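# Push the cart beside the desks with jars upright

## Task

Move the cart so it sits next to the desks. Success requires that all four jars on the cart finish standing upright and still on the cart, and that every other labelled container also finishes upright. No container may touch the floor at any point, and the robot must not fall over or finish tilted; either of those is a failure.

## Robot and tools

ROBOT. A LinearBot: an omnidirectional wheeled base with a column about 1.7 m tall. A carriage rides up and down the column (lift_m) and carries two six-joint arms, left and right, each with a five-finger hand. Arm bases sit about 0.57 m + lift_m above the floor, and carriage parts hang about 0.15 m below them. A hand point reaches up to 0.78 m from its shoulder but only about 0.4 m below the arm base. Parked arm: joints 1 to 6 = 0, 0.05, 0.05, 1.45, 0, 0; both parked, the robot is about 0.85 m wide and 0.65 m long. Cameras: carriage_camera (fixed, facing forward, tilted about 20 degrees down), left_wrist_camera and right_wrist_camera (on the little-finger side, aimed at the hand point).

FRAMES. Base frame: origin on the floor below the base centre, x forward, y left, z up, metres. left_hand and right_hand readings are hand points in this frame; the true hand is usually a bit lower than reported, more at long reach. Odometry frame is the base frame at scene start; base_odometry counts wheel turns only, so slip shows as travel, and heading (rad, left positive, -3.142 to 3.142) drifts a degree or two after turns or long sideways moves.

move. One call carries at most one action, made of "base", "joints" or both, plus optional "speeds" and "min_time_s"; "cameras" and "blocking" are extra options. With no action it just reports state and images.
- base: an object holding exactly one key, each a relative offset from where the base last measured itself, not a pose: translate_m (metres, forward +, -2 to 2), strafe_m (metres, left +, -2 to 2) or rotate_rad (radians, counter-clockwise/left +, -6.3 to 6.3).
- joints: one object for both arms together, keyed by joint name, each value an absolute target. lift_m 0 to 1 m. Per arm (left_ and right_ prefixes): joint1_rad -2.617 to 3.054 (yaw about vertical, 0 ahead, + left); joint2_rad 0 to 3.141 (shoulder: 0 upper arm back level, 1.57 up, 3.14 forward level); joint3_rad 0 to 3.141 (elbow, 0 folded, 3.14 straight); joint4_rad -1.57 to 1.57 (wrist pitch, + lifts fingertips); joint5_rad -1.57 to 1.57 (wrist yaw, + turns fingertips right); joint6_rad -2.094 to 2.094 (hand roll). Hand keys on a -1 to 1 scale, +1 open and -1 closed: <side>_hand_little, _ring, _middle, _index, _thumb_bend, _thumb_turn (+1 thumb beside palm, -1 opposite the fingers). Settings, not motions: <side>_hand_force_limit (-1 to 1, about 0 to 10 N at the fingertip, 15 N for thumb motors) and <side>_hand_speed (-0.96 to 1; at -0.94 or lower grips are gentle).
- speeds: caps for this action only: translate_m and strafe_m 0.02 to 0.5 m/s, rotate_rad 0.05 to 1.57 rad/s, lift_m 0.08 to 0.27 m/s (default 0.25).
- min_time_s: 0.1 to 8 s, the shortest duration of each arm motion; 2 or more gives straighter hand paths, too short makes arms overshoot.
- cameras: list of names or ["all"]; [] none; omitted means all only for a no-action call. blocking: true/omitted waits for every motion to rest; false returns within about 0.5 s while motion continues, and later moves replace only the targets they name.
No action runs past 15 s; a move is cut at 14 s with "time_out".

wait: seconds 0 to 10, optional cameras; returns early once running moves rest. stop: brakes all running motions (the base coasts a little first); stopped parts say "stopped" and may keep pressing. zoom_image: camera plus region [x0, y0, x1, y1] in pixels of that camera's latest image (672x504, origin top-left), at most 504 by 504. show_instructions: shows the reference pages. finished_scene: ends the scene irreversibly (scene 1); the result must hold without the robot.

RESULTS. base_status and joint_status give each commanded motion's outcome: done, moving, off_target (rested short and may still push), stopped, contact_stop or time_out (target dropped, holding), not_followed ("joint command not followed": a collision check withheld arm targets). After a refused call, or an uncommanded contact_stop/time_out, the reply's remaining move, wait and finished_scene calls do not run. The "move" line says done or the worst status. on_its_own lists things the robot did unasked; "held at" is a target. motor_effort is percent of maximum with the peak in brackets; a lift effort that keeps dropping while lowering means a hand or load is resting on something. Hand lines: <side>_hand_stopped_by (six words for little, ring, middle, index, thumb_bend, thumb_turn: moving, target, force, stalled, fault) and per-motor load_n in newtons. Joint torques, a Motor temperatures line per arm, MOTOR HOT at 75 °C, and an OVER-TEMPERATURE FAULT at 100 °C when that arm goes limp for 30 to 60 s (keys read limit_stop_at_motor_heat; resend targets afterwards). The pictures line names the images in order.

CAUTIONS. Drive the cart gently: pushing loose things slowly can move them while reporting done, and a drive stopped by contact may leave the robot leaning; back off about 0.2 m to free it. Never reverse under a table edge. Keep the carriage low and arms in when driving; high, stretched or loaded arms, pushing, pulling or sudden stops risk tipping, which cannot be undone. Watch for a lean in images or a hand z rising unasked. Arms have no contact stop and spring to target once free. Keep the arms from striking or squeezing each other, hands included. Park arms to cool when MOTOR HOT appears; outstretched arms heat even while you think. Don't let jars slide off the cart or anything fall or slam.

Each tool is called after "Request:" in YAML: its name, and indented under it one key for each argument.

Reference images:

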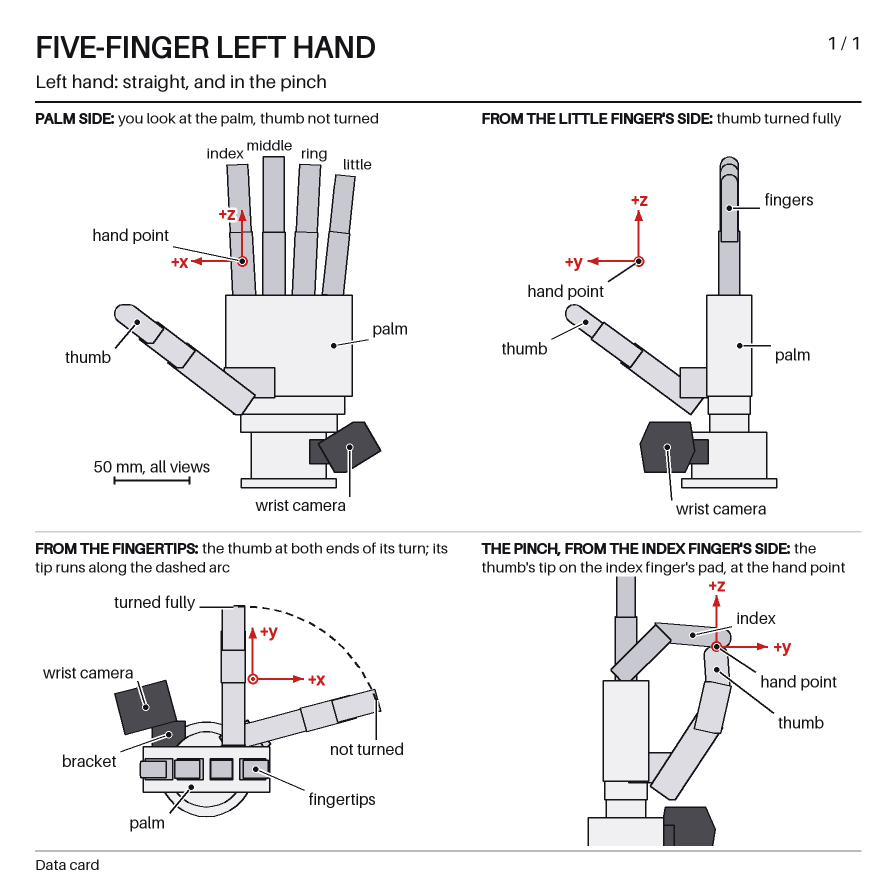

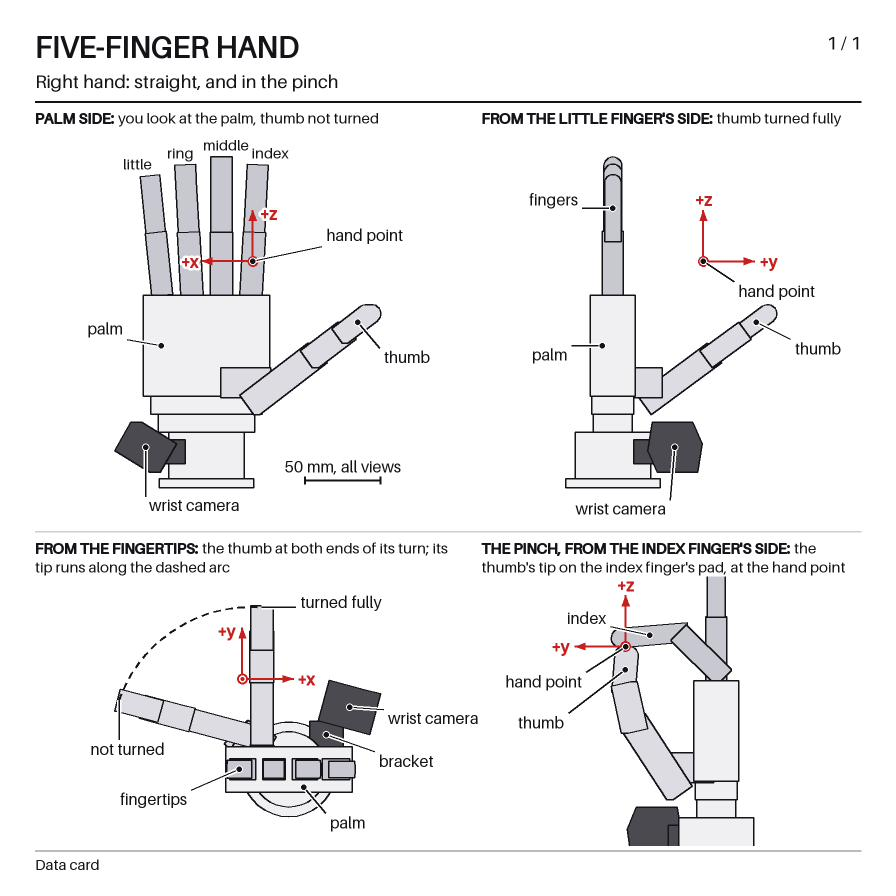

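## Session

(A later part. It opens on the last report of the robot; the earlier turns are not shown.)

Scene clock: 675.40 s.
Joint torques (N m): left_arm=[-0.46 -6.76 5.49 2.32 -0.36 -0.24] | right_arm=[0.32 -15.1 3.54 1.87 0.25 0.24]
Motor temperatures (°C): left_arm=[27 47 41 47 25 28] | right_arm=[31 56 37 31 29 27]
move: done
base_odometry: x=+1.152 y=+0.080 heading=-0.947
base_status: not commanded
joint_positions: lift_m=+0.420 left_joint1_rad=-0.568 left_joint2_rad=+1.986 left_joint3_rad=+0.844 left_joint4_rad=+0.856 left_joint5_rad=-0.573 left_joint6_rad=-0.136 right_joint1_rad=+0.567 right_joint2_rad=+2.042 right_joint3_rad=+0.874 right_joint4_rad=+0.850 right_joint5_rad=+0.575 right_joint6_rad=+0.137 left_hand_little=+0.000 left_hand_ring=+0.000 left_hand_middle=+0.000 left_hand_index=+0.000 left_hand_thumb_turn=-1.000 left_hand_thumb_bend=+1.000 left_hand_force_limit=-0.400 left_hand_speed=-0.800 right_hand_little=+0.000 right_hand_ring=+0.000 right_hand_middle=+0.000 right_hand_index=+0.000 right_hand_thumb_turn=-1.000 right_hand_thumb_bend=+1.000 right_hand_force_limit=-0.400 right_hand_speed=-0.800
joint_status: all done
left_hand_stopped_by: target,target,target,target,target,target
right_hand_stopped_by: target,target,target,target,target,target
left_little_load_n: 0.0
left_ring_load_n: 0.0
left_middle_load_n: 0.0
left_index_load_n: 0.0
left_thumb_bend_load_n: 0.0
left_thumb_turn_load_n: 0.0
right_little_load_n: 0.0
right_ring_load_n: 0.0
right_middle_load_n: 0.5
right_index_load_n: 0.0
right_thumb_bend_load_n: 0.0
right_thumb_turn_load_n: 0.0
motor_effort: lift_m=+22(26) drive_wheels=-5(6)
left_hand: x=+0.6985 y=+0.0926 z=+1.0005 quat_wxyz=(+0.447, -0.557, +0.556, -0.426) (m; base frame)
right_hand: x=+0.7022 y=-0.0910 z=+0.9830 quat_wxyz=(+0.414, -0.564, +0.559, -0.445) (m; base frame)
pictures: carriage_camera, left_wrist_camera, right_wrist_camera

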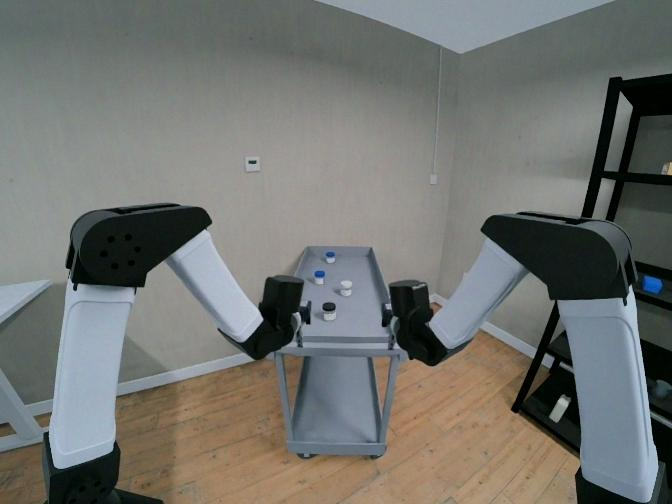

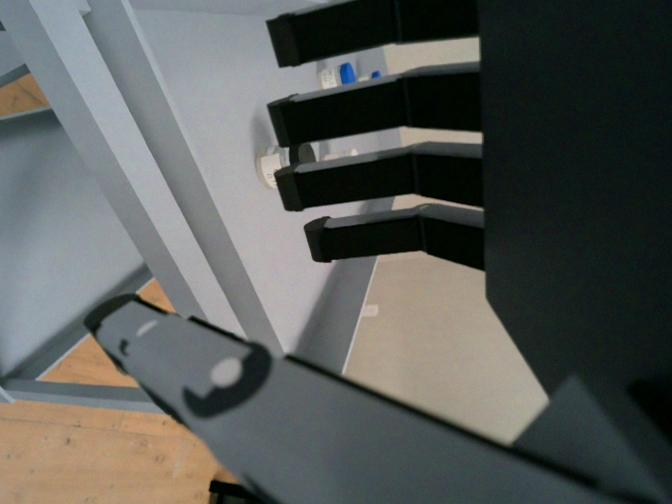

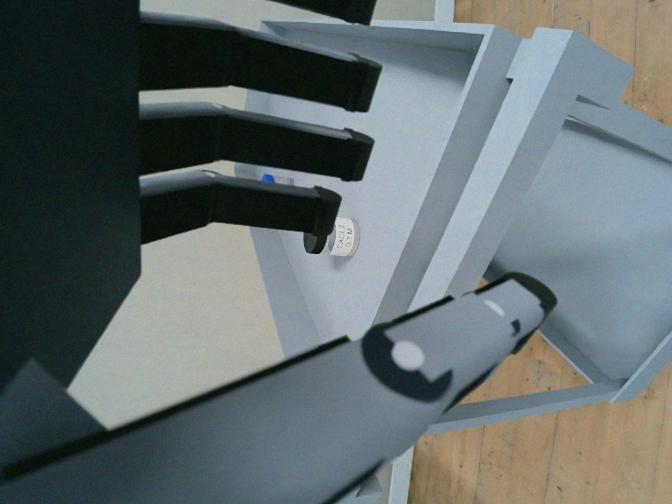

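Request:
move:
  base: {"translate_m": 0.088}
  joints: {"right_joint2_rad":1.965}
  speeds: {"translate_m":0.1}
  cameras: []

Request:
move:
  joints: {"lift_m":0.33}
  speeds: {"lift_m":0.1}
  cameras: ["all"]

Request:
zoom_image:
  camera: "carriage_camera"
  region: [265, 240, 425, 360]

Scene clock: 684.10 s.
Joint torques (N m): left_arm=[-0.18 -6.75 5.6 2.3 -0.32 -0.26] | right_arm=[0.32 -14.2 3.92 1.88 0.23 0.24]
Motor temperatures (°C): left_arm=[27 47 41 46 25 28] | right_arm=[31 58 37 33 29 27]
move: done
base_odometry: x=+1.204 y=+0.009 heading=-0.947
base_status: done
joint_positions: lift_m=+0.420 left_joint1_rad=-0.571 left_joint2_rad=+1.986 left_joint3_rad=+0.844 left_joint4_rad=+0.856 left_joint5_rad=-0.577 left_joint6_rad=-0.136 right_joint1_rad=+0.569 right_joint2_rad=+1.998 right_joint3_rad=+0.871 right_joint4_rad=+0.857 right_joint5_rad=+0.577 right_joint6_rad=+0.137 left_hand_little=+0.000 left_hand_ring=+0.000 left_hand_middle=+0.000 left_hand_index=+0.000 left_hand_thumb_turn=-1.000 left_hand_thumb_bend=+1.000 left_hand_force_limit=-0.400 left_hand_speed=-0.800 right_hand_little=+0.000 right_hand_ring=+0.000 right_hand_middle=+0.000 right_hand_index=+0.000 right_hand_thumb_turn=-1.000 right_hand_thumb_bend=+1.000 right_hand_force_limit=-0.400 right_hand_speed=-0.800
joint_status: all done
left_hand_stopped_by: target,target,target,target,target,target
right_hand_stopped_by: target,target,target,target,target,target
left_little_load_n: 0.0
left_ring_load_n: 0.0
left_middle_load_n: 0.0
left_index_load_n: 0.0
left_thumb_bend_load_n: 0.0
left_thumb_turn_load_n: 0.0
right_little_load_n: 0.0
right_ring_load_n: 0.0
right_middle_load_n: 0.0
right_index_load_n: 0.0
right_thumb_bend_load_n: 0.0
right_thumb_turn_load_n: 0.0
motor_effort: lift_m=+23(23) drive_wheels=-5(11)
left_hand: x=+0.6981 y=+0.0920 z=+1.0005 quat_wxyz=(+0.447, -0.557, +0.555, -0.426) (m; base frame)
right_hand: x=+0.7051 y=-0.0884 z=+1.0056 quat_wxyz=(+0.432, -0.550, +0.557, -0.449) (m; base frame)
pictures: none
No camera images: "cameras" was empty.

Scene clock: 685.37 s.
Joint torques (N m): left_arm=[-0.28 -7.08 5.31 2.29 -0.32 -0.26] | right_arm=[0.28 -13.75 4.08 1.8 0.22 0.25]
Motor temperatures (°C): left_arm=[27 47 41 46 25 28] | right_arm=[31 59 37 33 29 27]
move: done
base_odometry: x=+1.204 y=+0.009 heading=-0.947
base_status: not commanded
joint_positions: lift_m=+0.330 left_joint1_rad=-0.571 left_joint2_rad=+1.987 left_joint3_rad=+0.844 left_joint4_rad=+0.856 left_joint5_rad=-0.577 left_joint6_rad=-0.137 right_joint1_rad=+0.569 right_joint2_rad=+1.994 right_joint3_rad=+0.869 right_joint4_rad=+0.861 right_joint5_rad=+0.578 right_joint6_rad=+0.138 left_hand_little=+0.000 left_hand_ring=+0.000 left_hand_middle=+0.000 left_hand_index=+0.000 left_hand_thumb_turn=-1.000 left_hand_thumb_bend=+1.000 left_hand_force_limit=-0.400 left_hand_speed=-0.800 right_hand_little=+0.000 right_hand_ring=+0.000 right_hand_middle=+0.000 right_hand_index=+0.000 right_hand_thumb_turn=-1.000 right_hand_thumb_bend=+1.000 right_hand_force_limit=-0.400 right_hand_speed=-0.800
joint_status: all done
left_hand_stopped_by: target,target,target,target,target,target
right_hand_stopped_by: target,target,target,target,target,target
left_little_load_n: 0.0
left_ring_load_n: 0.0
left_middle_load_n: 0.0
left_index_load_n: 0.0
left_thumb_bend_load_n: 0.0
left_thumb_turn_load_n: 0.0
right_little_load_n: 0.0
right_ring_load_n: 0.0
right_middle_load_n: 0.0
right_index_load_n: 0.0
right_thumb_bend_load_n: 0.0
right_thumb_turn_load_n: 0.0
motor_effort: lift_m=+23(28) drive_wheels=-5(5)
left_hand: x=+0.6980 y=+0.0920 z=+0.9102 quat_wxyz=(+0.447, -0.557, +0.555, -0.426) (m; base frame)
right_hand: x=+0.7055 y=-0.0884 z=+0.9181 quat_wxyz=(+0.435, -0.547, +0.557, -0.450) (m; base frame)
pictures: carriage_camera, left_wrist_camera, right_wrist_camera

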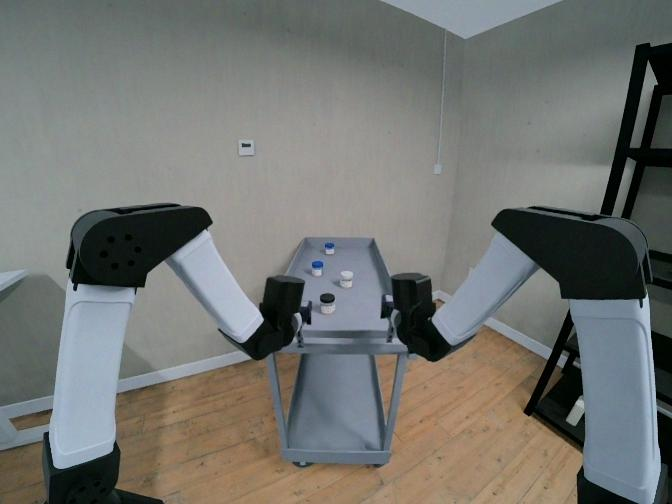

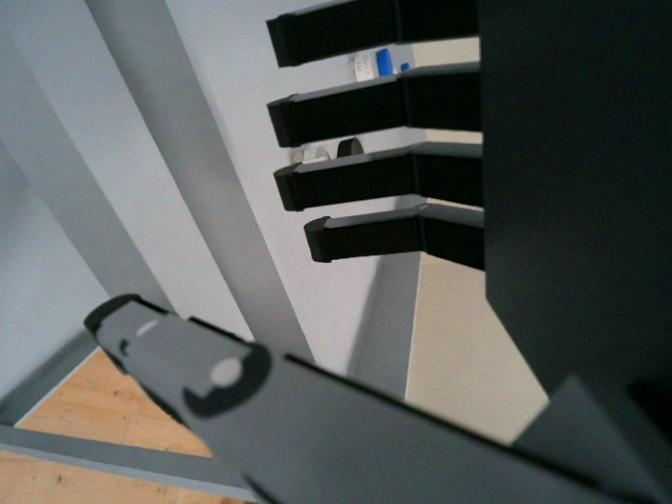

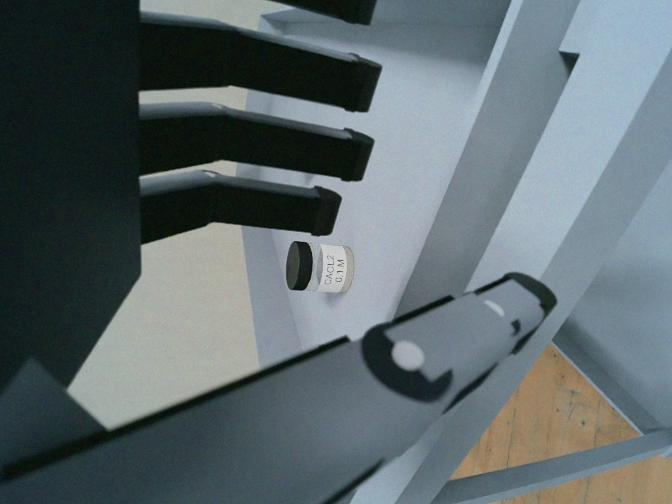

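Scaled by 3.150.

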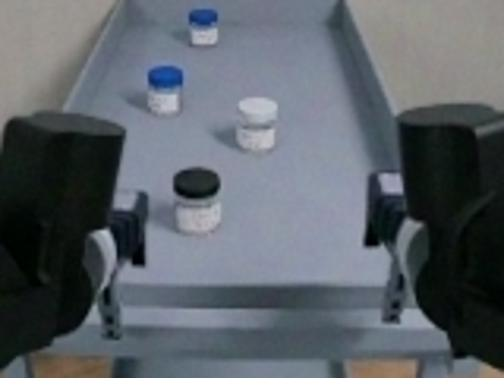

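Request:
move:
  joints: {"lift_m":0.28}
  speeds: {"lift_m":0.08}
  cameras: ["all"]

Scene clock: 691.33 s.
Joint torques (N m): left_arm=[0.02 -6.74 5.27 2.29 -0.36 -0.25] | right_arm=[0.23 -13.46 4.04 1.79 0.24 0.25]
Motor temperatures (°C): left_arm=[27 47 41 46 25 28] | right_arm=[31 59 37 34 29 27]
move: done
base_odometry: x=+1.204 y=+0.009 heading=-0.947
base_status: not commanded
joint_positions: lift_m=+0.280 left_joint1_rad=-0.571 left_joint2_rad=+1.987 left_joint3_rad=+0.844 left_joint4_rad=+0.856 left_joint5_rad=-0.577 left_joint6_rad=-0.137 right_joint1_rad=+0.569 right_joint2_rad=+1.992 right_joint3_rad=+0.869 right_joint4_rad=+0.863 right_joint5_rad=+0.579 right_joint6_rad=+0.138 left_hand_little=+0.000 left_hand_ring=+0.000 left_hand_middle=+0.000 left_hand_index=+0.000 left_hand_thumb_turn=-1.000 left_hand_thumb_bend=+1.000 left_hand_force_limit=-0.400 left_hand_speed=-0.800 right_hand_little=+0.000 right_hand_ring=+0.000 right_hand_middle=+0.000 right_hand_index=+0.000 right_hand_thumb_turn=-1.000 right_hand_thumb_bend=+1.000 right_hand_force_limit=-0.400 right_hand_speed=-0.800
joint_status: all done
left_hand_stopped_by: target,target,target,target,target,target
right_hand_stopped_by: target,target,target,target,target,target
left_little_load_n: 0.0
left_ring_load_n: 0.0
left_middle_load_n: 0.0
left_index_load_n: 0.0
left_thumb_bend_load_n: 0.0
left_thumb_turn_load_n: 0.0
right_little_load_n: 0.0
right_ring_load_n: 0.0
right_middle_load_n: 0.0
right_index_load_n: 0.0
right_thumb_bend_load_n: 0.0
right_thumb_turn_load_n: 0.0
motor_effort: lift_m=+23(26) drive_wheels=+3(5)
left_hand: x=+0.6981 y=+0.0920 z=+0.8603 quat_wxyz=(+0.447, -0.557, +0.555, -0.426) (m; base frame)
right_hand: x=+0.7058 y=-0.0883 z=+0.8693 quat_wxyz=(+0.436, -0.546, +0.556, -0.450) (m; base frame)
pictures: carriage_camera, left_wrist_camera, right_wrist_camera

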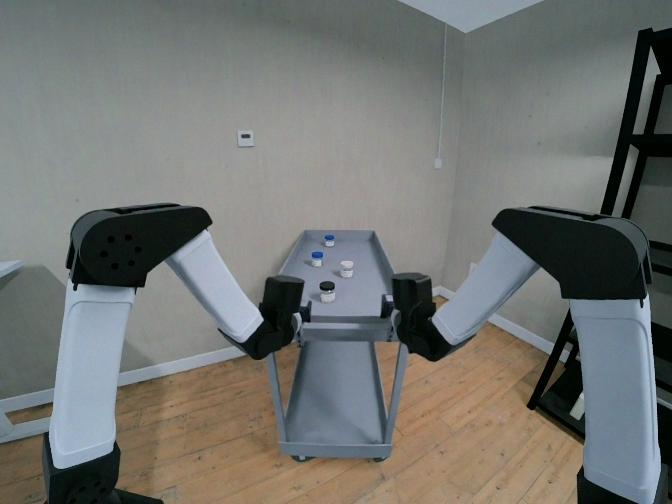

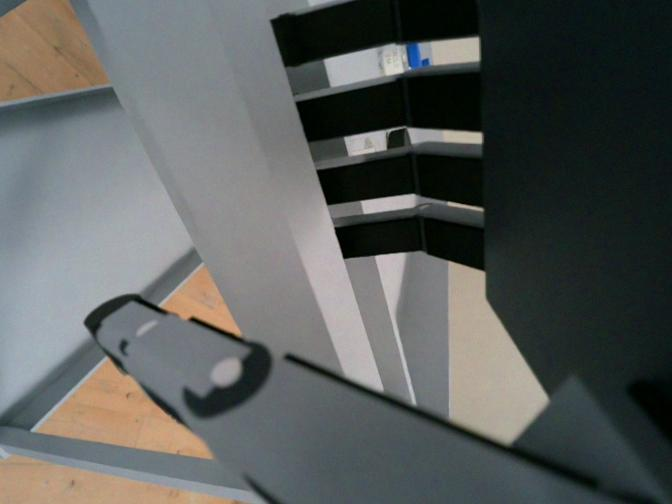

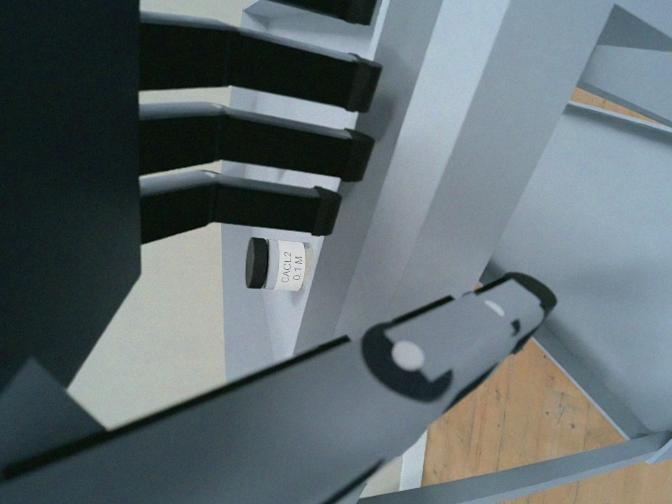

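Request:
move:
  joints: {"lift_m":0.255}
  speeds: {"lift_m":0.08}
  cameras: ["all"]

Scene clock: 695.70 s.
Joint torques (N m): left_arm=[-0.12 -6.84 5.53 2.3 -0.33 -0.25] | right_arm=[0.13 -13.44 4.03 1.75 0.21 0.26]
Motor temperatures (°C): left_arm=[27 47 41 46 25 28] | right_arm=[31 59 37 34 29 27]
move: done
base_odometry: x=+1.204 y=+0.009 heading=-0.947
base_status: not commanded
joint_positions: lift_m=+0.255 left_joint1_rad=-0.571 left_joint2_rad=+1.987 left_joint3_rad=+0.844 left_joint4_rad=+0.857 left_joint5_rad=-0.577 left_joint6_rad=-0.137 right_joint1_rad=+0.569 right_joint2_rad=+1.991 right_joint3_rad=+0.869 right_joint4_rad=+0.865 right_joint5_rad=+0.579 right_joint6_rad=+0.138 left_hand_little=+0.000 left_hand_ring=+0.000 left_hand_middle=+0.000 left_hand_index=+0.000 left_hand_thumb_turn=-1.000 left_hand_thumb_bend=+1.000 left_hand_force_limit=-0.400 left_hand_speed=-0.800 right_hand_little=+0.000 right_hand_ring=+0.000 right_hand_middle=+0.000 right_hand_index=+0.000 right_hand_thumb_turn=-1.000 right_hand_thumb_bend=+1.000 right_hand_force_limit=-0.400 right_hand_speed=-0.800
joint_status: all done
left_hand_stopped_by: target,target,target,target,target,target
right_hand_stopped_by: target,target,target,target,target,target
left_little_load_n: 0.0
left_ring_load_n: 0.0
left_middle_load_n: 0.0
left_index_load_n: 0.0
left_thumb_bend_load_n: 0.0
left_thumb_turn_load_n: 0.0
right_little_load_n: 0.0
right_ring_load_n: 0.0
right_middle_load_n: -0.5
right_index_load_n: 0.0
right_thumb_bend_load_n: 0.0
right_thumb_turn_load_n: 0.0
motor_effort: lift_m=+23(25) drive_wheels=+3(5)
left_hand: x=+0.6982 y=+0.0920 z=+0.8355 quat_wxyz=(+0.447, -0.557, +0.555, -0.426) (m; base frame)
right_hand: x=+0.7060 y=-0.0883 z=+0.8451 quat_wxyz=(+0.437, -0.545, +0.556, -0.450) (m; base frame)
pictures: carriage_camera, left_wrist_camera, right_wrist_camera

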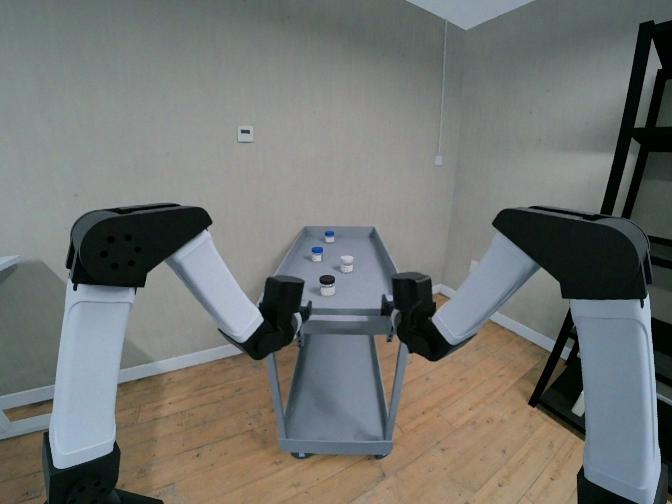

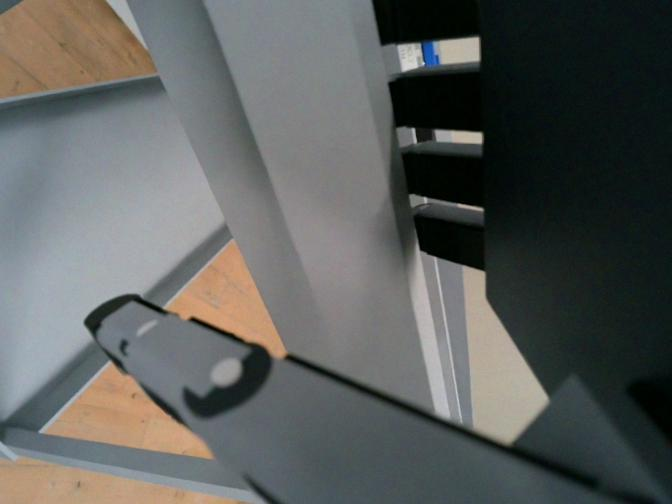

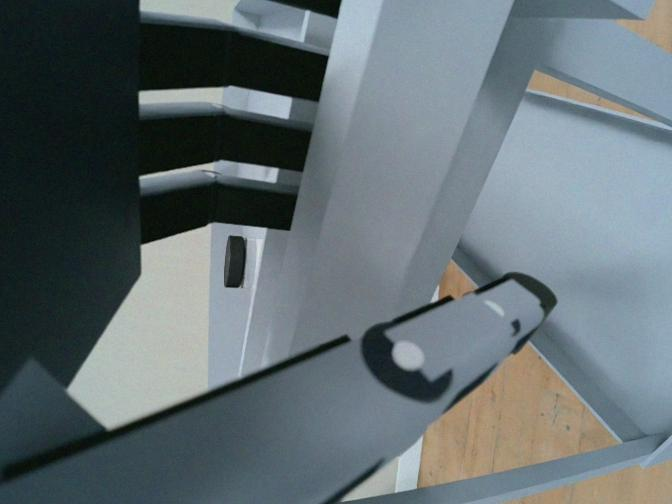

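Request:
move:
  joints: {"left_hand_force_limit":-0.2,"right_hand_force_limit":-0.2,"left_hand_speed":-0.88,"right_hand_speed":-0.88,"left_hand_little":-0.7,"left_hand_ring":-0.7,"left_hand_middle":-0.7,"left_hand_index":-0.7,"right_hand_little":-0.7,"right_hand_ring":-0.7,"right_hand_middle":-0.7,"right_hand_index":-0.7,"left_hand_thumb_bend":-0.5,"right_hand_thumb_bend":-0.5}
  cameras: ["all"]

Scene clock: 705.47 s.
Joint torques (N m): left_arm=[-0.21 -6.8 5.44 2.3 -0.32 -0.21] | right_arm=[0.13 -13.46 4.08 1.77 0.23 0.19]
Motor temperatures (°C): left_arm=[27 46 41 46 25 27] | right_arm=[31 59 37 35 29 27]
move: off_target
base_odometry: x=+1.204 y=+0.009 heading=-0.947
base_status: not commanded
joint_positions: lift_m=+0.255 left_joint1_rad=-0.570 left_joint2_rad=+1.987 left_joint3_rad=+0.844 left_joint4_rad=+0.857 left_joint5_rad=-0.577 left_joint6_rad=-0.141 right_joint1_rad=+0.569 right_joint2_rad=+1.991 right_joint3_rad=+0.869 right_joint4_rad=+0.867 right_joint5_rad=+0.575 right_joint6_rad=+0.142 left_hand_little=-0.244 left_hand_ring=-0.254 left_hand_middle=-0.277 left_hand_index=-0.299 left_hand_thumb_turn=-1.000 left_hand_thumb_bend=+0.264 left_hand_force_limit=-0.200 left_hand_speed=-0.880 right_hand_little=-0.210 right_hand_ring=-0.199 right_hand_middle=-0.210 right_hand_index=-0.276 right_hand_thumb_turn=-1.000 right_hand_thumb_bend=+0.648 right_hand_force_limit=-0.200 right_hand_speed=-0.880
joint_status: left_hand_little off_target (ended at -0.244, target -0.700); left_hand_ring off_target (ended at -0.254, target -0.700); left_hand_middle off_target (ended at -0.277, target -0.700); left_hand_index off_target (ended at -0.299, target -0.700); left_hand_thumb_bend off_target (ended at +0.264, target -0.500); right_hand_little off_target (ended at -0.210, target -0.700); right_hand_ring off_target (ended at -0.199, target -0.700); right_hand_middle off_target (ended at -0.210, target -0.700); right_hand_index off_target (ended at -0.276, target -0.700); right_hand_thumb_bend off_target (ended at +0.648, target -0.500); the others done
left_hand_stopped_by: force,force,force,force,force,target
right_hand_stopped_by: force,force,force,force,force,target
left_little_load_n: 0.0
left_ring_load_n: 0.0
left_middle_load_n: 3.0
left_index_load_n: 5.0
left_thumb_bend_load_n: 5.5
left_thumb_turn_load_n: 0.5
right_little_load_n: 0.0
right_ring_load_n: 0.0
right_middle_load_n: 0.5
right_index_load_n: 4.5
right_thumb_bend_load_n: 5.5
right_thumb_turn_load_n: 0.5
motor_effort: lift_m=+23(23) drive_wheels=-5(5)
left_hand: x=+0.6983 y=+0.0919 z=+0.8356 quat_wxyz=(+0.447, -0.558, +0.554, -0.427) (m; base frame)
right_hand: x=+0.7061 y=-0.0871 z=+0.8457 quat_wxyz=(+0.440, -0.544, +0.557, -0.448) (m; base frame)
pictures: carriage_camera, left_wrist_camera, right_wrist_camera

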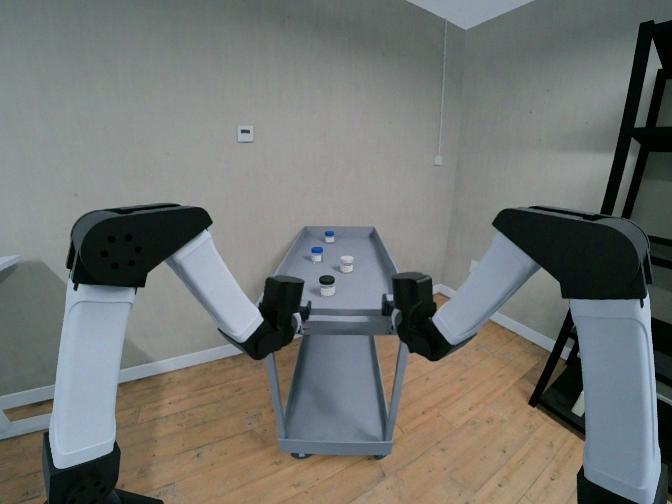

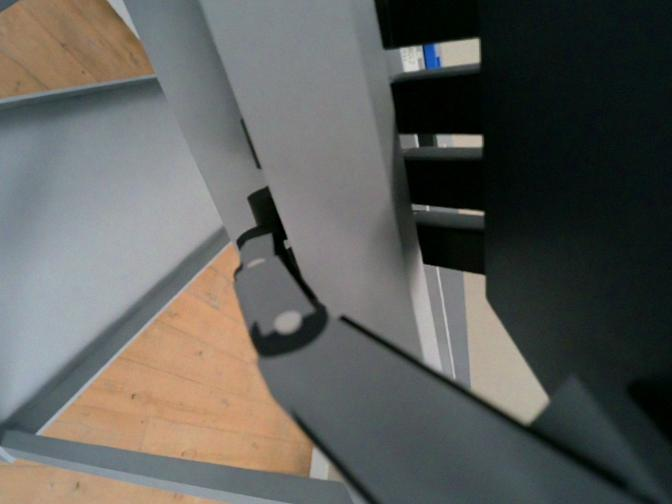

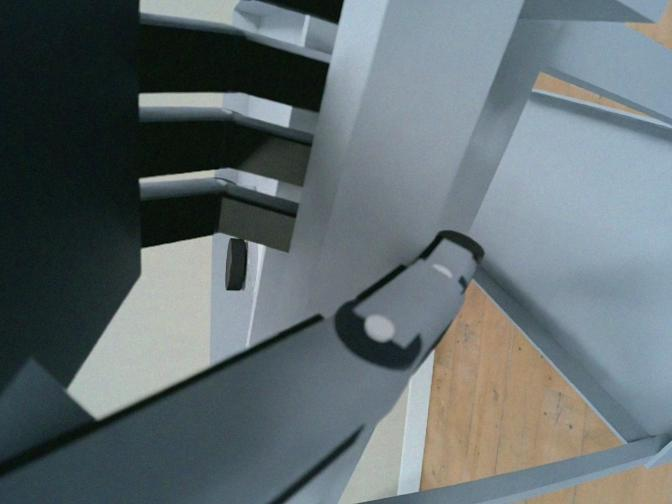

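Request:
move:
  joints: {"left_hand_force_limit":0.4,"right_hand_force_limit":0.4,"left_hand_little":-0.75,"left_hand_ring":-0.75,"left_hand_middle":-0.75,"left_hand_index":-0.75,"right_hand_little":-0.75,"right_hand_ring":-0.75,"right_hand_middle":-0.75,"right_hand_index":-0.75,"left_hand_thumb_bend":-0.55,"right_hand_thumb_bend":-0.55}
  cameras: []

Request:
move:
  base: {"translate_m": -0.1}
  speeds: {"translate_m":0.05}
  cameras: ["all"]

Scene clock: 710.27 s.
Joint torques (N m): left_arm=[-1.42 -7.46 4.97 2.3 -0.37 -0.2] | right_arm=[0.2 -13.45 3.97 1.77 0.37 0.18]
Motor temperatures (°C): left_arm=[27 46 41 46 25 27] | right_arm=[31 59 36 36 29 27]
move: off_target
base_odometry: x=+1.204 y=+0.009 heading=-0.947
base_status: not commanded
joint_positions: lift_m=+0.255 left_joint1_rad=-0.558 left_joint2_rad=+1.994 left_joint3_rad=+0.850 left_joint4_rad=+0.857 left_joint5_rad=-0.572 left_joint6_rad=-0.142 right_joint1_rad=+0.569 right_joint2_rad=+1.991 right_joint3_rad=+0.869 right_joint4_rad=+0.866 right_joint5_rad=+0.565 right_joint6_rad=+0.141 left_hand_little=-0.351 left_hand_ring=-0.361 left_hand_middle=-0.294 left_hand_index=-0.341 left_hand_thumb_turn=-1.000 left_hand_thumb_bend=+0.255 left_hand_force_limit=+0.400 left_hand_speed=-0.880 right_hand_little=-0.263 right_hand_ring=-0.251 right_hand_middle=-0.241 right_hand_index=-0.285 right_hand_thumb_turn=-1.000 right_hand_thumb_bend=+0.642 right_hand_force_limit=+0.400 right_hand_speed=-0.880
joint_status: left_hand_little off_target (ended at -0.351, target -0.750); left_hand_ring off_target (ended at -0.361, target -0.750); left_hand_middle off_target (ended at -0.294, target -0.750); left_hand_index off_target (ended at -0.341, target -0.750); left_hand_thumb_bend off_target (ended at +0.255, target -0.550); right_hand_little off_target (ended at -0.263, target -0.750); right_hand_ring off_target (ended at -0.251, target -0.750); right_hand_middle off_target (ended at -0.241, target -0.750); right_hand_index off_target (ended at -0.285, target -0.750); right_hand_thumb_bend off_target (ended at +0.642, target -0.550); the others done
left_hand_stopped_by: force,force,force,force,force,target
right_hand_stopped_by: force,force,force,force,force,target
left_little_load_n: 6.0
left_ring_load_n: 6.0
left_middle_load_n: 10.0
left_index_load_n: 4.5
left_thumb_bend_load_n: 10.0
left_thumb_turn_load_n: 1.0
right_little_load_n: 3.0
right_ring_load_n: 5.5
right_middle_load_n: 1.5
right_index_load_n: 0.5
right_thumb_bend_load_n: 10.5
right_thumb_turn_load_n: 2.0
motor_effort: lift_m=+22(23) drive_wheels=-6(6)
left_hand: x=+0.7020 y=+0.0957 z=+0.8344 quat_wxyz=(+0.447, -0.561, +0.552, -0.426) (m; base frame)
right_hand: x=+0.7055 y=-0.0852 z=+0.8452 quat_wxyz=(+0.441, -0.547, +0.554, -0.445) (m; base frame)
pictures: none
No camera images: "cameras" was empty.

Scene clock: 712.80 s.
Joint torques (N m): left_arm=[-0.79 -7.6 4.74 2.4 -0.32 -0.19] | right_arm=[-0.44 -13.37 4.03 1.91 0.39 0.18]
Motor temperatures (°C): left_arm=[27 47 40 46 25 27] | right_arm=[31 59 36 36 29 27]
move: done
base_odometry: x=+1.145 y=+0.090 heading=-0.947
base_status: done
joint_positions: lift_m=+0.255 left_joint1_rad=-0.565 left_joint2_rad=+1.996 left_joint3_rad=+0.854 left_joint4_rad=+0.849 left_joint5_rad=-0.577 left_joint6_rad=-0.143 right_joint1_rad=+0.577 right_joint2_rad=+1.991 right_joint3_rad=+0.869 right_joint4_rad=+0.850 right_joint5_rad=+0.564 right_joint6_rad=+0.144 left_hand_little=-0.351 left_hand_ring=-0.362 left_hand_middle=-0.294 left_hand_index=-0.341 left_hand_thumb_turn=-1.000 left_hand_thumb_bend=+0.255 left_hand_force_limit=+0.400 left_hand_speed=-0.880 right_hand_little=-0.264 right_hand_ring=-0.252 right_hand_middle=-0.241 right_hand_index=-0.285 right_hand_thumb_turn=-1.000 right_hand_thumb_bend=+0.640 right_hand_force_limit=+0.400 right_hand_speed=-0.880
joint_status: not commanded
left_hand_stopped_by: force,force,force,force,force,target
right_hand_stopped_by: force,force,force,force,force,target
left_little_load_n: 2.0
left_ring_load_n: 0.5
left_middle_load_n: 10.0
left_index_load_n: 4.5
left_thumb_bend_load_n: 10.0
left_thumb_turn_load_n: 1.0
right_little_load_n: 0.0
right_ring_load_n: 0.0
right_middle_load_n: 0.0
right_index_load_n: 0.0
right_thumb_bend_load_n: 2.0
right_thumb_turn_load_n: 0.5
motor_effort: lift_m=+23(23) drive_wheels=+5(18)
left_hand: x=+0.7007 y=+0.0935 z=+0.8331 quat_wxyz=(+0.447, -0.560, +0.554, -0.424) (m; base frame)
right_hand: x=+0.7020 y=-0.0819 z=+0.8414 quat_wxyz=(+0.438, -0.554, +0.554, -0.441) (m; base frame)
pictures: carriage_camera, left_wrist_camera, right_wrist_camera

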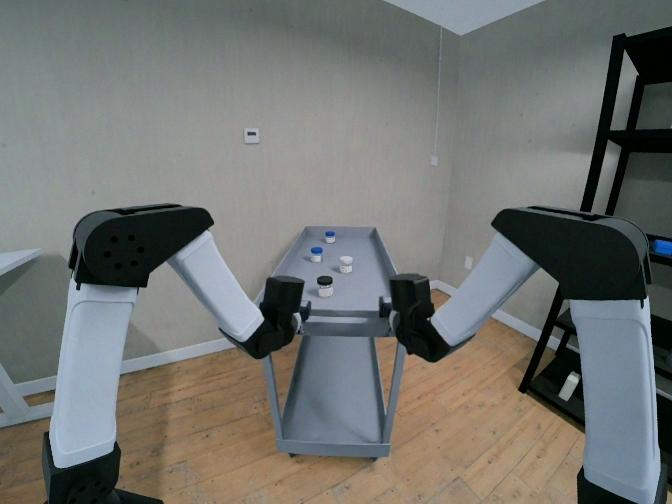

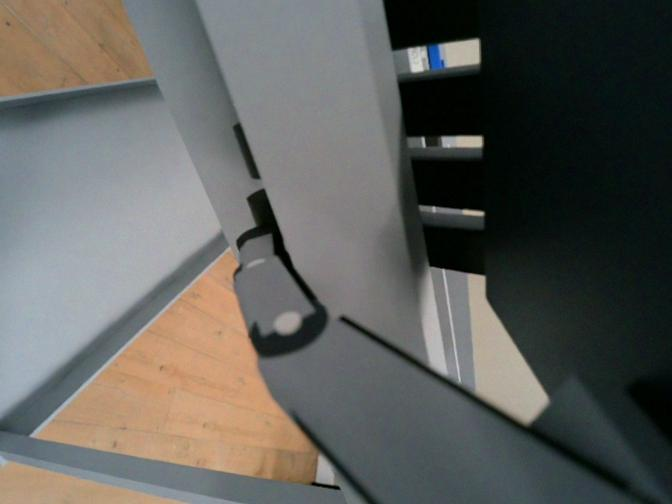

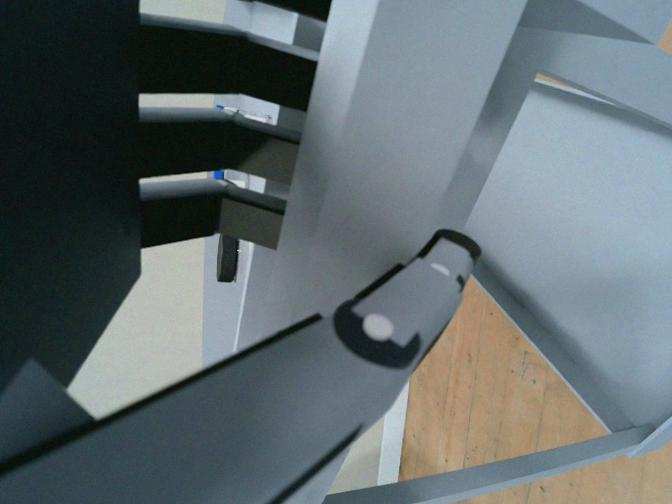

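Request:
move:
  base: {"translate_m": -0.38}
  speeds: {"translate_m":0.08}
  cameras: ["carriage_camera","left_wrist_camera"]

Scene clock: 746.07 s.
Joint torques (N m): left_arm=[-1.07 -7.57 4.68 2.45 -0.36 -0.16] | right_arm=[-1.17 -13.56 4.59 2.06 0.38 0.22]
Motor temperatures (°C): left_arm=[27 49 40 48 25 27] | right_arm=[30 60 36 38 29 27]
move: done
base_odometry: x=+0.924 y=+0.399 heading=-0.947
base_status: done
joint_positions: lift_m=+0.255 left_joint1_rad=-0.561 left_joint2_rad=+1.996 left_joint3_rad=+0.854 left_joint4_rad=+0.844 left_joint5_rad=-0.573 left_joint6_rad=-0.145 right_joint1_rad=+0.585 right_joint2_rad=+1.991 right_joint3_rad=+0.862 right_joint4_rad=+0.833 right_joint5_rad=+0.567 right_joint6_rad=+0.144 left_hand_little=-0.351 left_hand_ring=-0.362 left_hand_middle=-0.294 left_hand_index=-0.341 left_hand_thumb_turn=-1.000 left_hand_thumb_bend=+0.255 left_hand_force_limit=+0.400 left_hand_speed=-0.880 right_hand_little=-0.264 right_hand_ring=-0.252 right_hand_middle=-0.241 right_hand_index=-0.285 right_hand_thumb_turn=-1.000 right_hand_thumb_bend=+0.641 right_hand_force_limit=+0.400 right_hand_speed=-0.880
joint_status: not commanded
left_hand_stopped_by: force,force,force,force,force,target
right_hand_stopped_by: force,force,force,force,force,target
left_little_load_n: 2.5
left_ring_load_n: 0.0
left_middle_load_n: 10.0
left_index_load_n: 4.5
left_thumb_bend_load_n: 10.0
left_thumb_turn_load_n: 1.0
right_little_load_n: 0.0
right_ring_load_n: 0.0
right_middle_load_n: 0.0
right_index_load_n: 0.0
right_thumb_bend_load_n: 3.0
right_thumb_turn_load_n: 1.0
motor_effort: lift_m=+23(23) drive_wheels=-3(16)
left_hand: x=+0.7008 y=+0.0946 z=+0.8319 quat_wxyz=(+0.445, -0.562, +0.555, -0.422) (m; base frame)
right_hand: x=+0.6967 y=-0.0815 z=+0.8346 quat_wxyz=(+0.429, -0.563, +0.554, -0.439) (m; base frame)
pictures: carriage_camera, left_wrist_camera

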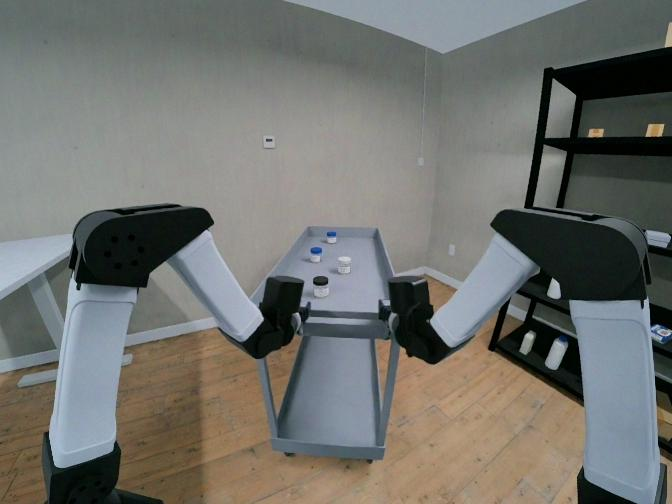

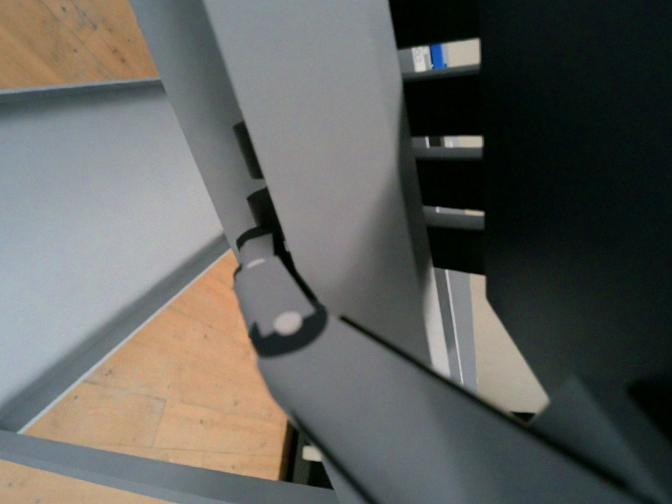

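Request:
move:
  base: {"strafe_m": -0.06}
  speeds: {"strafe_m":0.06}
  cameras: []

Request:
move:
  base: {"rotate_rad": 0.1}
  speeds: {"rotate_rad":0.1}
  cameras: []

Request:
move:
  base: {"strafe_m": -0.11}
  speeds: {"strafe_m":0.08}
  cameras: ["all"]

Scene clock: 752.50 s.
Joint torques (N m): left_arm=[0.27 -7.61 4.6 2.52 -0.32 -0.17] | right_arm=[-2.21 -13.52 4.74 1.89 1.04 -0.22]
Motor temperatures (°C): left_arm=[27 49 40 49 25 27] | right_arm=[30 60 36 37 29 27]
move: done
base_odometry: x=+0.875 y=+0.364 heading=-0.947
base_status: done
joint_positions: lift_m=+0.255 left_joint1_rad=-0.575 left_joint2_rad=+1.996 left_joint3_rad=+0.854 left_joint4_rad=+0.837 left_joint5_rad=-0.577 left_joint6_rad=-0.145 right_joint1_rad=+0.597 right_joint2_rad=+1.991 right_joint3_rad=+0.862 right_joint4_rad=+0.859 right_joint5_rad=+0.501 right_joint6_rad=+0.176 left_hand_little=-0.352 left_hand_ring=-0.362 left_hand_middle=-0.294 left_hand_index=-0.341 left_hand_thumb_turn=-1.000 left_hand_thumb_bend=+0.255 left_hand_force_limit=+0.400 left_hand_speed=-0.880 right_hand_little=-0.264 right_hand_ring=-0.252 right_hand_middle=-0.241 right_hand_index=-0.285 right_hand_thumb_turn=-1.000 right_hand_thumb_bend=+0.640 right_hand_force_limit=+0.400 right_hand_speed=-0.880
joint_status: not commanded
left_hand_stopped_by: force,force,force,force,force,target
right_hand_stopped_by: force,force,force,force,force,target
left_little_load_n: 0.0
left_ring_load_n: 0.0
left_middle_load_n: 10.0
left_index_load_n: 4.5
left_thumb_bend_load_n: 10.0
left_thumb_turn_load_n: 1.0
right_little_load_n: 0.0
right_ring_load_n: 2.5
right_middle_load_n: 0.0
right_index_load_n: 0.0
right_thumb_bend_load_n: 2.5
right_thumb_turn_load_n: -0.5
motor_effort: lift_m=+23(23) drive_wheels=+1(6)
left_hand: x=+0.6972 y=+0.0892 z=+0.8304 quat_wxyz=(+0.443, -0.559, +0.560, -0.422) (m; base frame)
right_hand: x=+0.6932 y=-0.0596 z=+0.8405 quat_wxyz=(+0.464, -0.566, +0.545, -0.410) (m; base frame)
pictures: none
No camera images: "cameras" was empty.

Scene clock: 753.93 s.
Joint torques (N m): left_arm=[-0.21 -8.59 3.51 2.26 -1.21 0.1] | right_arm=[-1.66 -11.88 6.39 2.18 -0.69 0.43]
Motor temperatures (°C): left_arm=[27 49 40 49 25 27] | right_arm=[30 60 36 37 29 27]
move: done
base_odometry: x=+0.875 y=+0.364 heading=-0.848
base_status: done
joint_positions: lift_m=+0.255 left_joint1_rad=-0.570 left_joint2_rad=+2.008 left_joint3_rad=+0.870 left_joint4_rad=+0.865 left_joint5_rad=-0.483 left_joint6_rad=-0.168 right_joint1_rad=+0.590 right_joint2_rad=+1.979 right_joint3_rad=+0.839 right_joint4_rad=+0.815 right_joint5_rad=+0.671 right_joint6_rad=+0.123 left_hand_little=-0.351 left_hand_ring=-0.361 left_hand_middle=-0.294 left_hand_index=-0.341 left_hand_thumb_turn=-1.000 left_hand_thumb_bend=+0.255 left_hand_force_limit=+0.400 left_hand_speed=-0.880 right_hand_little=-0.264 right_hand_ring=-0.252 right_hand_middle=-0.241 right_hand_index=-0.286 right_hand_thumb_turn=-1.000 right_hand_thumb_bend=+0.641 right_hand_force_limit=+0.400 right_hand_speed=-0.880
joint_status: not commanded
left_hand_stopped_by: force,force,force,force,force,target
right_hand_stopped_by: force,force,force,force,force,target
left_little_load_n: 6.0
left_ring_load_n: 8.5
left_middle_load_n: 10.0
left_index_load_n: 4.5
left_thumb_bend_load_n: 10.0
left_thumb_turn_load_n: 0.5
right_little_load_n: -0.5
right_ring_load_n: 0.0
right_middle_load_n: 0.0
right_index_load_n: -2.0
right_thumb_bend_load_n: 5.5
right_thumb_turn_load_n: 1.5
motor_effort: lift_m=+23(23) drive_wheels=+5(11)
left_hand: x=+0.7002 y=+0.0681 z=+0.8361 quat_wxyz=(+0.412, -0.547, +0.566, -0.459) (m; base frame)
right_hand: x=+0.6916 y=-0.1051 z=+0.8299 quat_wxyz=(+0.390, -0.552, +0.565, -0.472) (m; base frame)
pictures: none
No camera images: "cameras" was empty.

Scene clock: 756.00 s.
Joint torques (N m): left_arm=[0.44 -8.53 4.27 2.4 -0.3 0.01] | right_arm=[-2.44 -12.11 6.48 1.91 0.83 0.03]
Motor temperatures (°C): left_arm=[27 49 40 49 26 27] | right_arm=[30 61 36 37 29 27]
move: done
base_odometry: x=+0.792 y=+0.291 heading=-0.847
base_status: done
joint_positions: lift_m=+0.255 left_joint1_rad=-0.577 left_joint2_rad=+2.008 left_joint3_rad=+0.859 left_joint4_rad=+0.846 left_joint5_rad=-0.578 left_joint6_rad=-0.159 right_joint1_rad=+0.599 right_joint2_rad=+1.979 right_joint3_rad=+0.839 right_joint4_rad=+0.854 right_joint5_rad=+0.519 right_joint6_rad=+0.158 left_hand_little=-0.352 left_hand_ring=-0.362 left_hand_middle=-0.294 left_hand_index=-0.341 left_hand_thumb_turn=-1.000 left_hand_thumb_bend=+0.255 left_hand_force_limit=+0.400 left_hand_speed=-0.880 right_hand_little=-0.264 right_hand_ring=-0.252 right_hand_middle=-0.241 right_hand_index=-0.285 right_hand_thumb_turn=-1.000 right_hand_thumb_bend=+0.641 right_hand_force_limit=+0.400 right_hand_speed=-0.880
joint_status: not commanded
left_hand_stopped_by: force,force,force,force,force,target
right_hand_stopped_by: force,force,force,force,force,target
left_little_load_n: 0.0
left_ring_load_n: 0.0
left_middle_load_n: 9.5
left_index_load_n: 4.5
left_thumb_bend_load_n: 10.0
left_thumb_turn_load_n: 0.5
right_little_load_n: 1.0
right_ring_load_n: 1.0
right_middle_load_n: 0.0
right_index_load_n: 0.0
right_thumb_bend_load_n: 5.5
right_thumb_turn_load_n: 0.5
motor_effort: lift_m=+23(23) drive_wheels=-9(12)
left_hand: x=+0.6985 y=+0.0868 z=+0.8289 quat_wxyz=(+0.440, -0.563, +0.555, -0.426) (m; base frame)
right_hand: x=+0.6878 y=-0.0670 z=+0.8362 quat_wxyz=(+0.450, -0.571, +0.544, -0.418) (m; base frame)
pictures: carriage_camera, left_wrist_camera, right_wrist_camera

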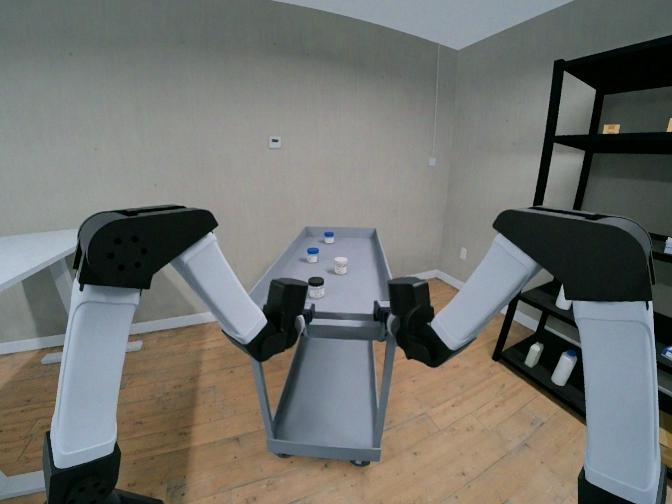

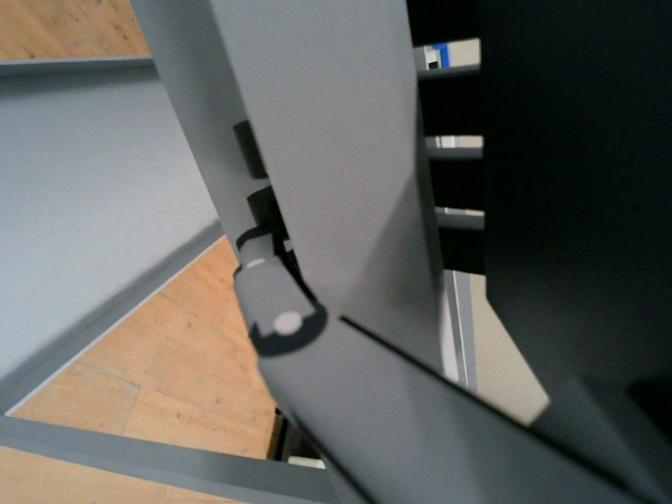

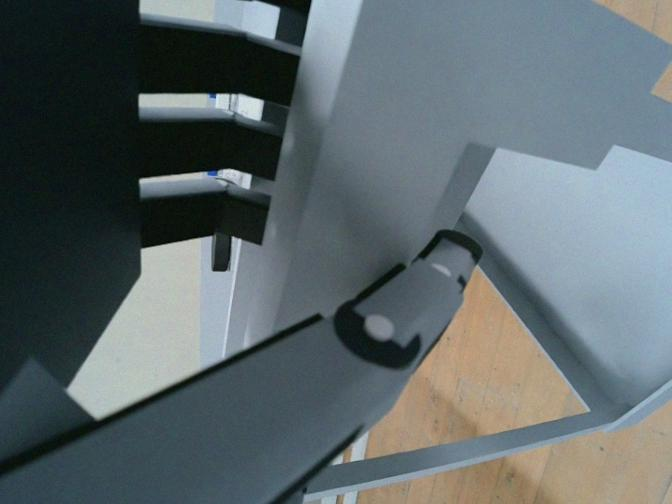

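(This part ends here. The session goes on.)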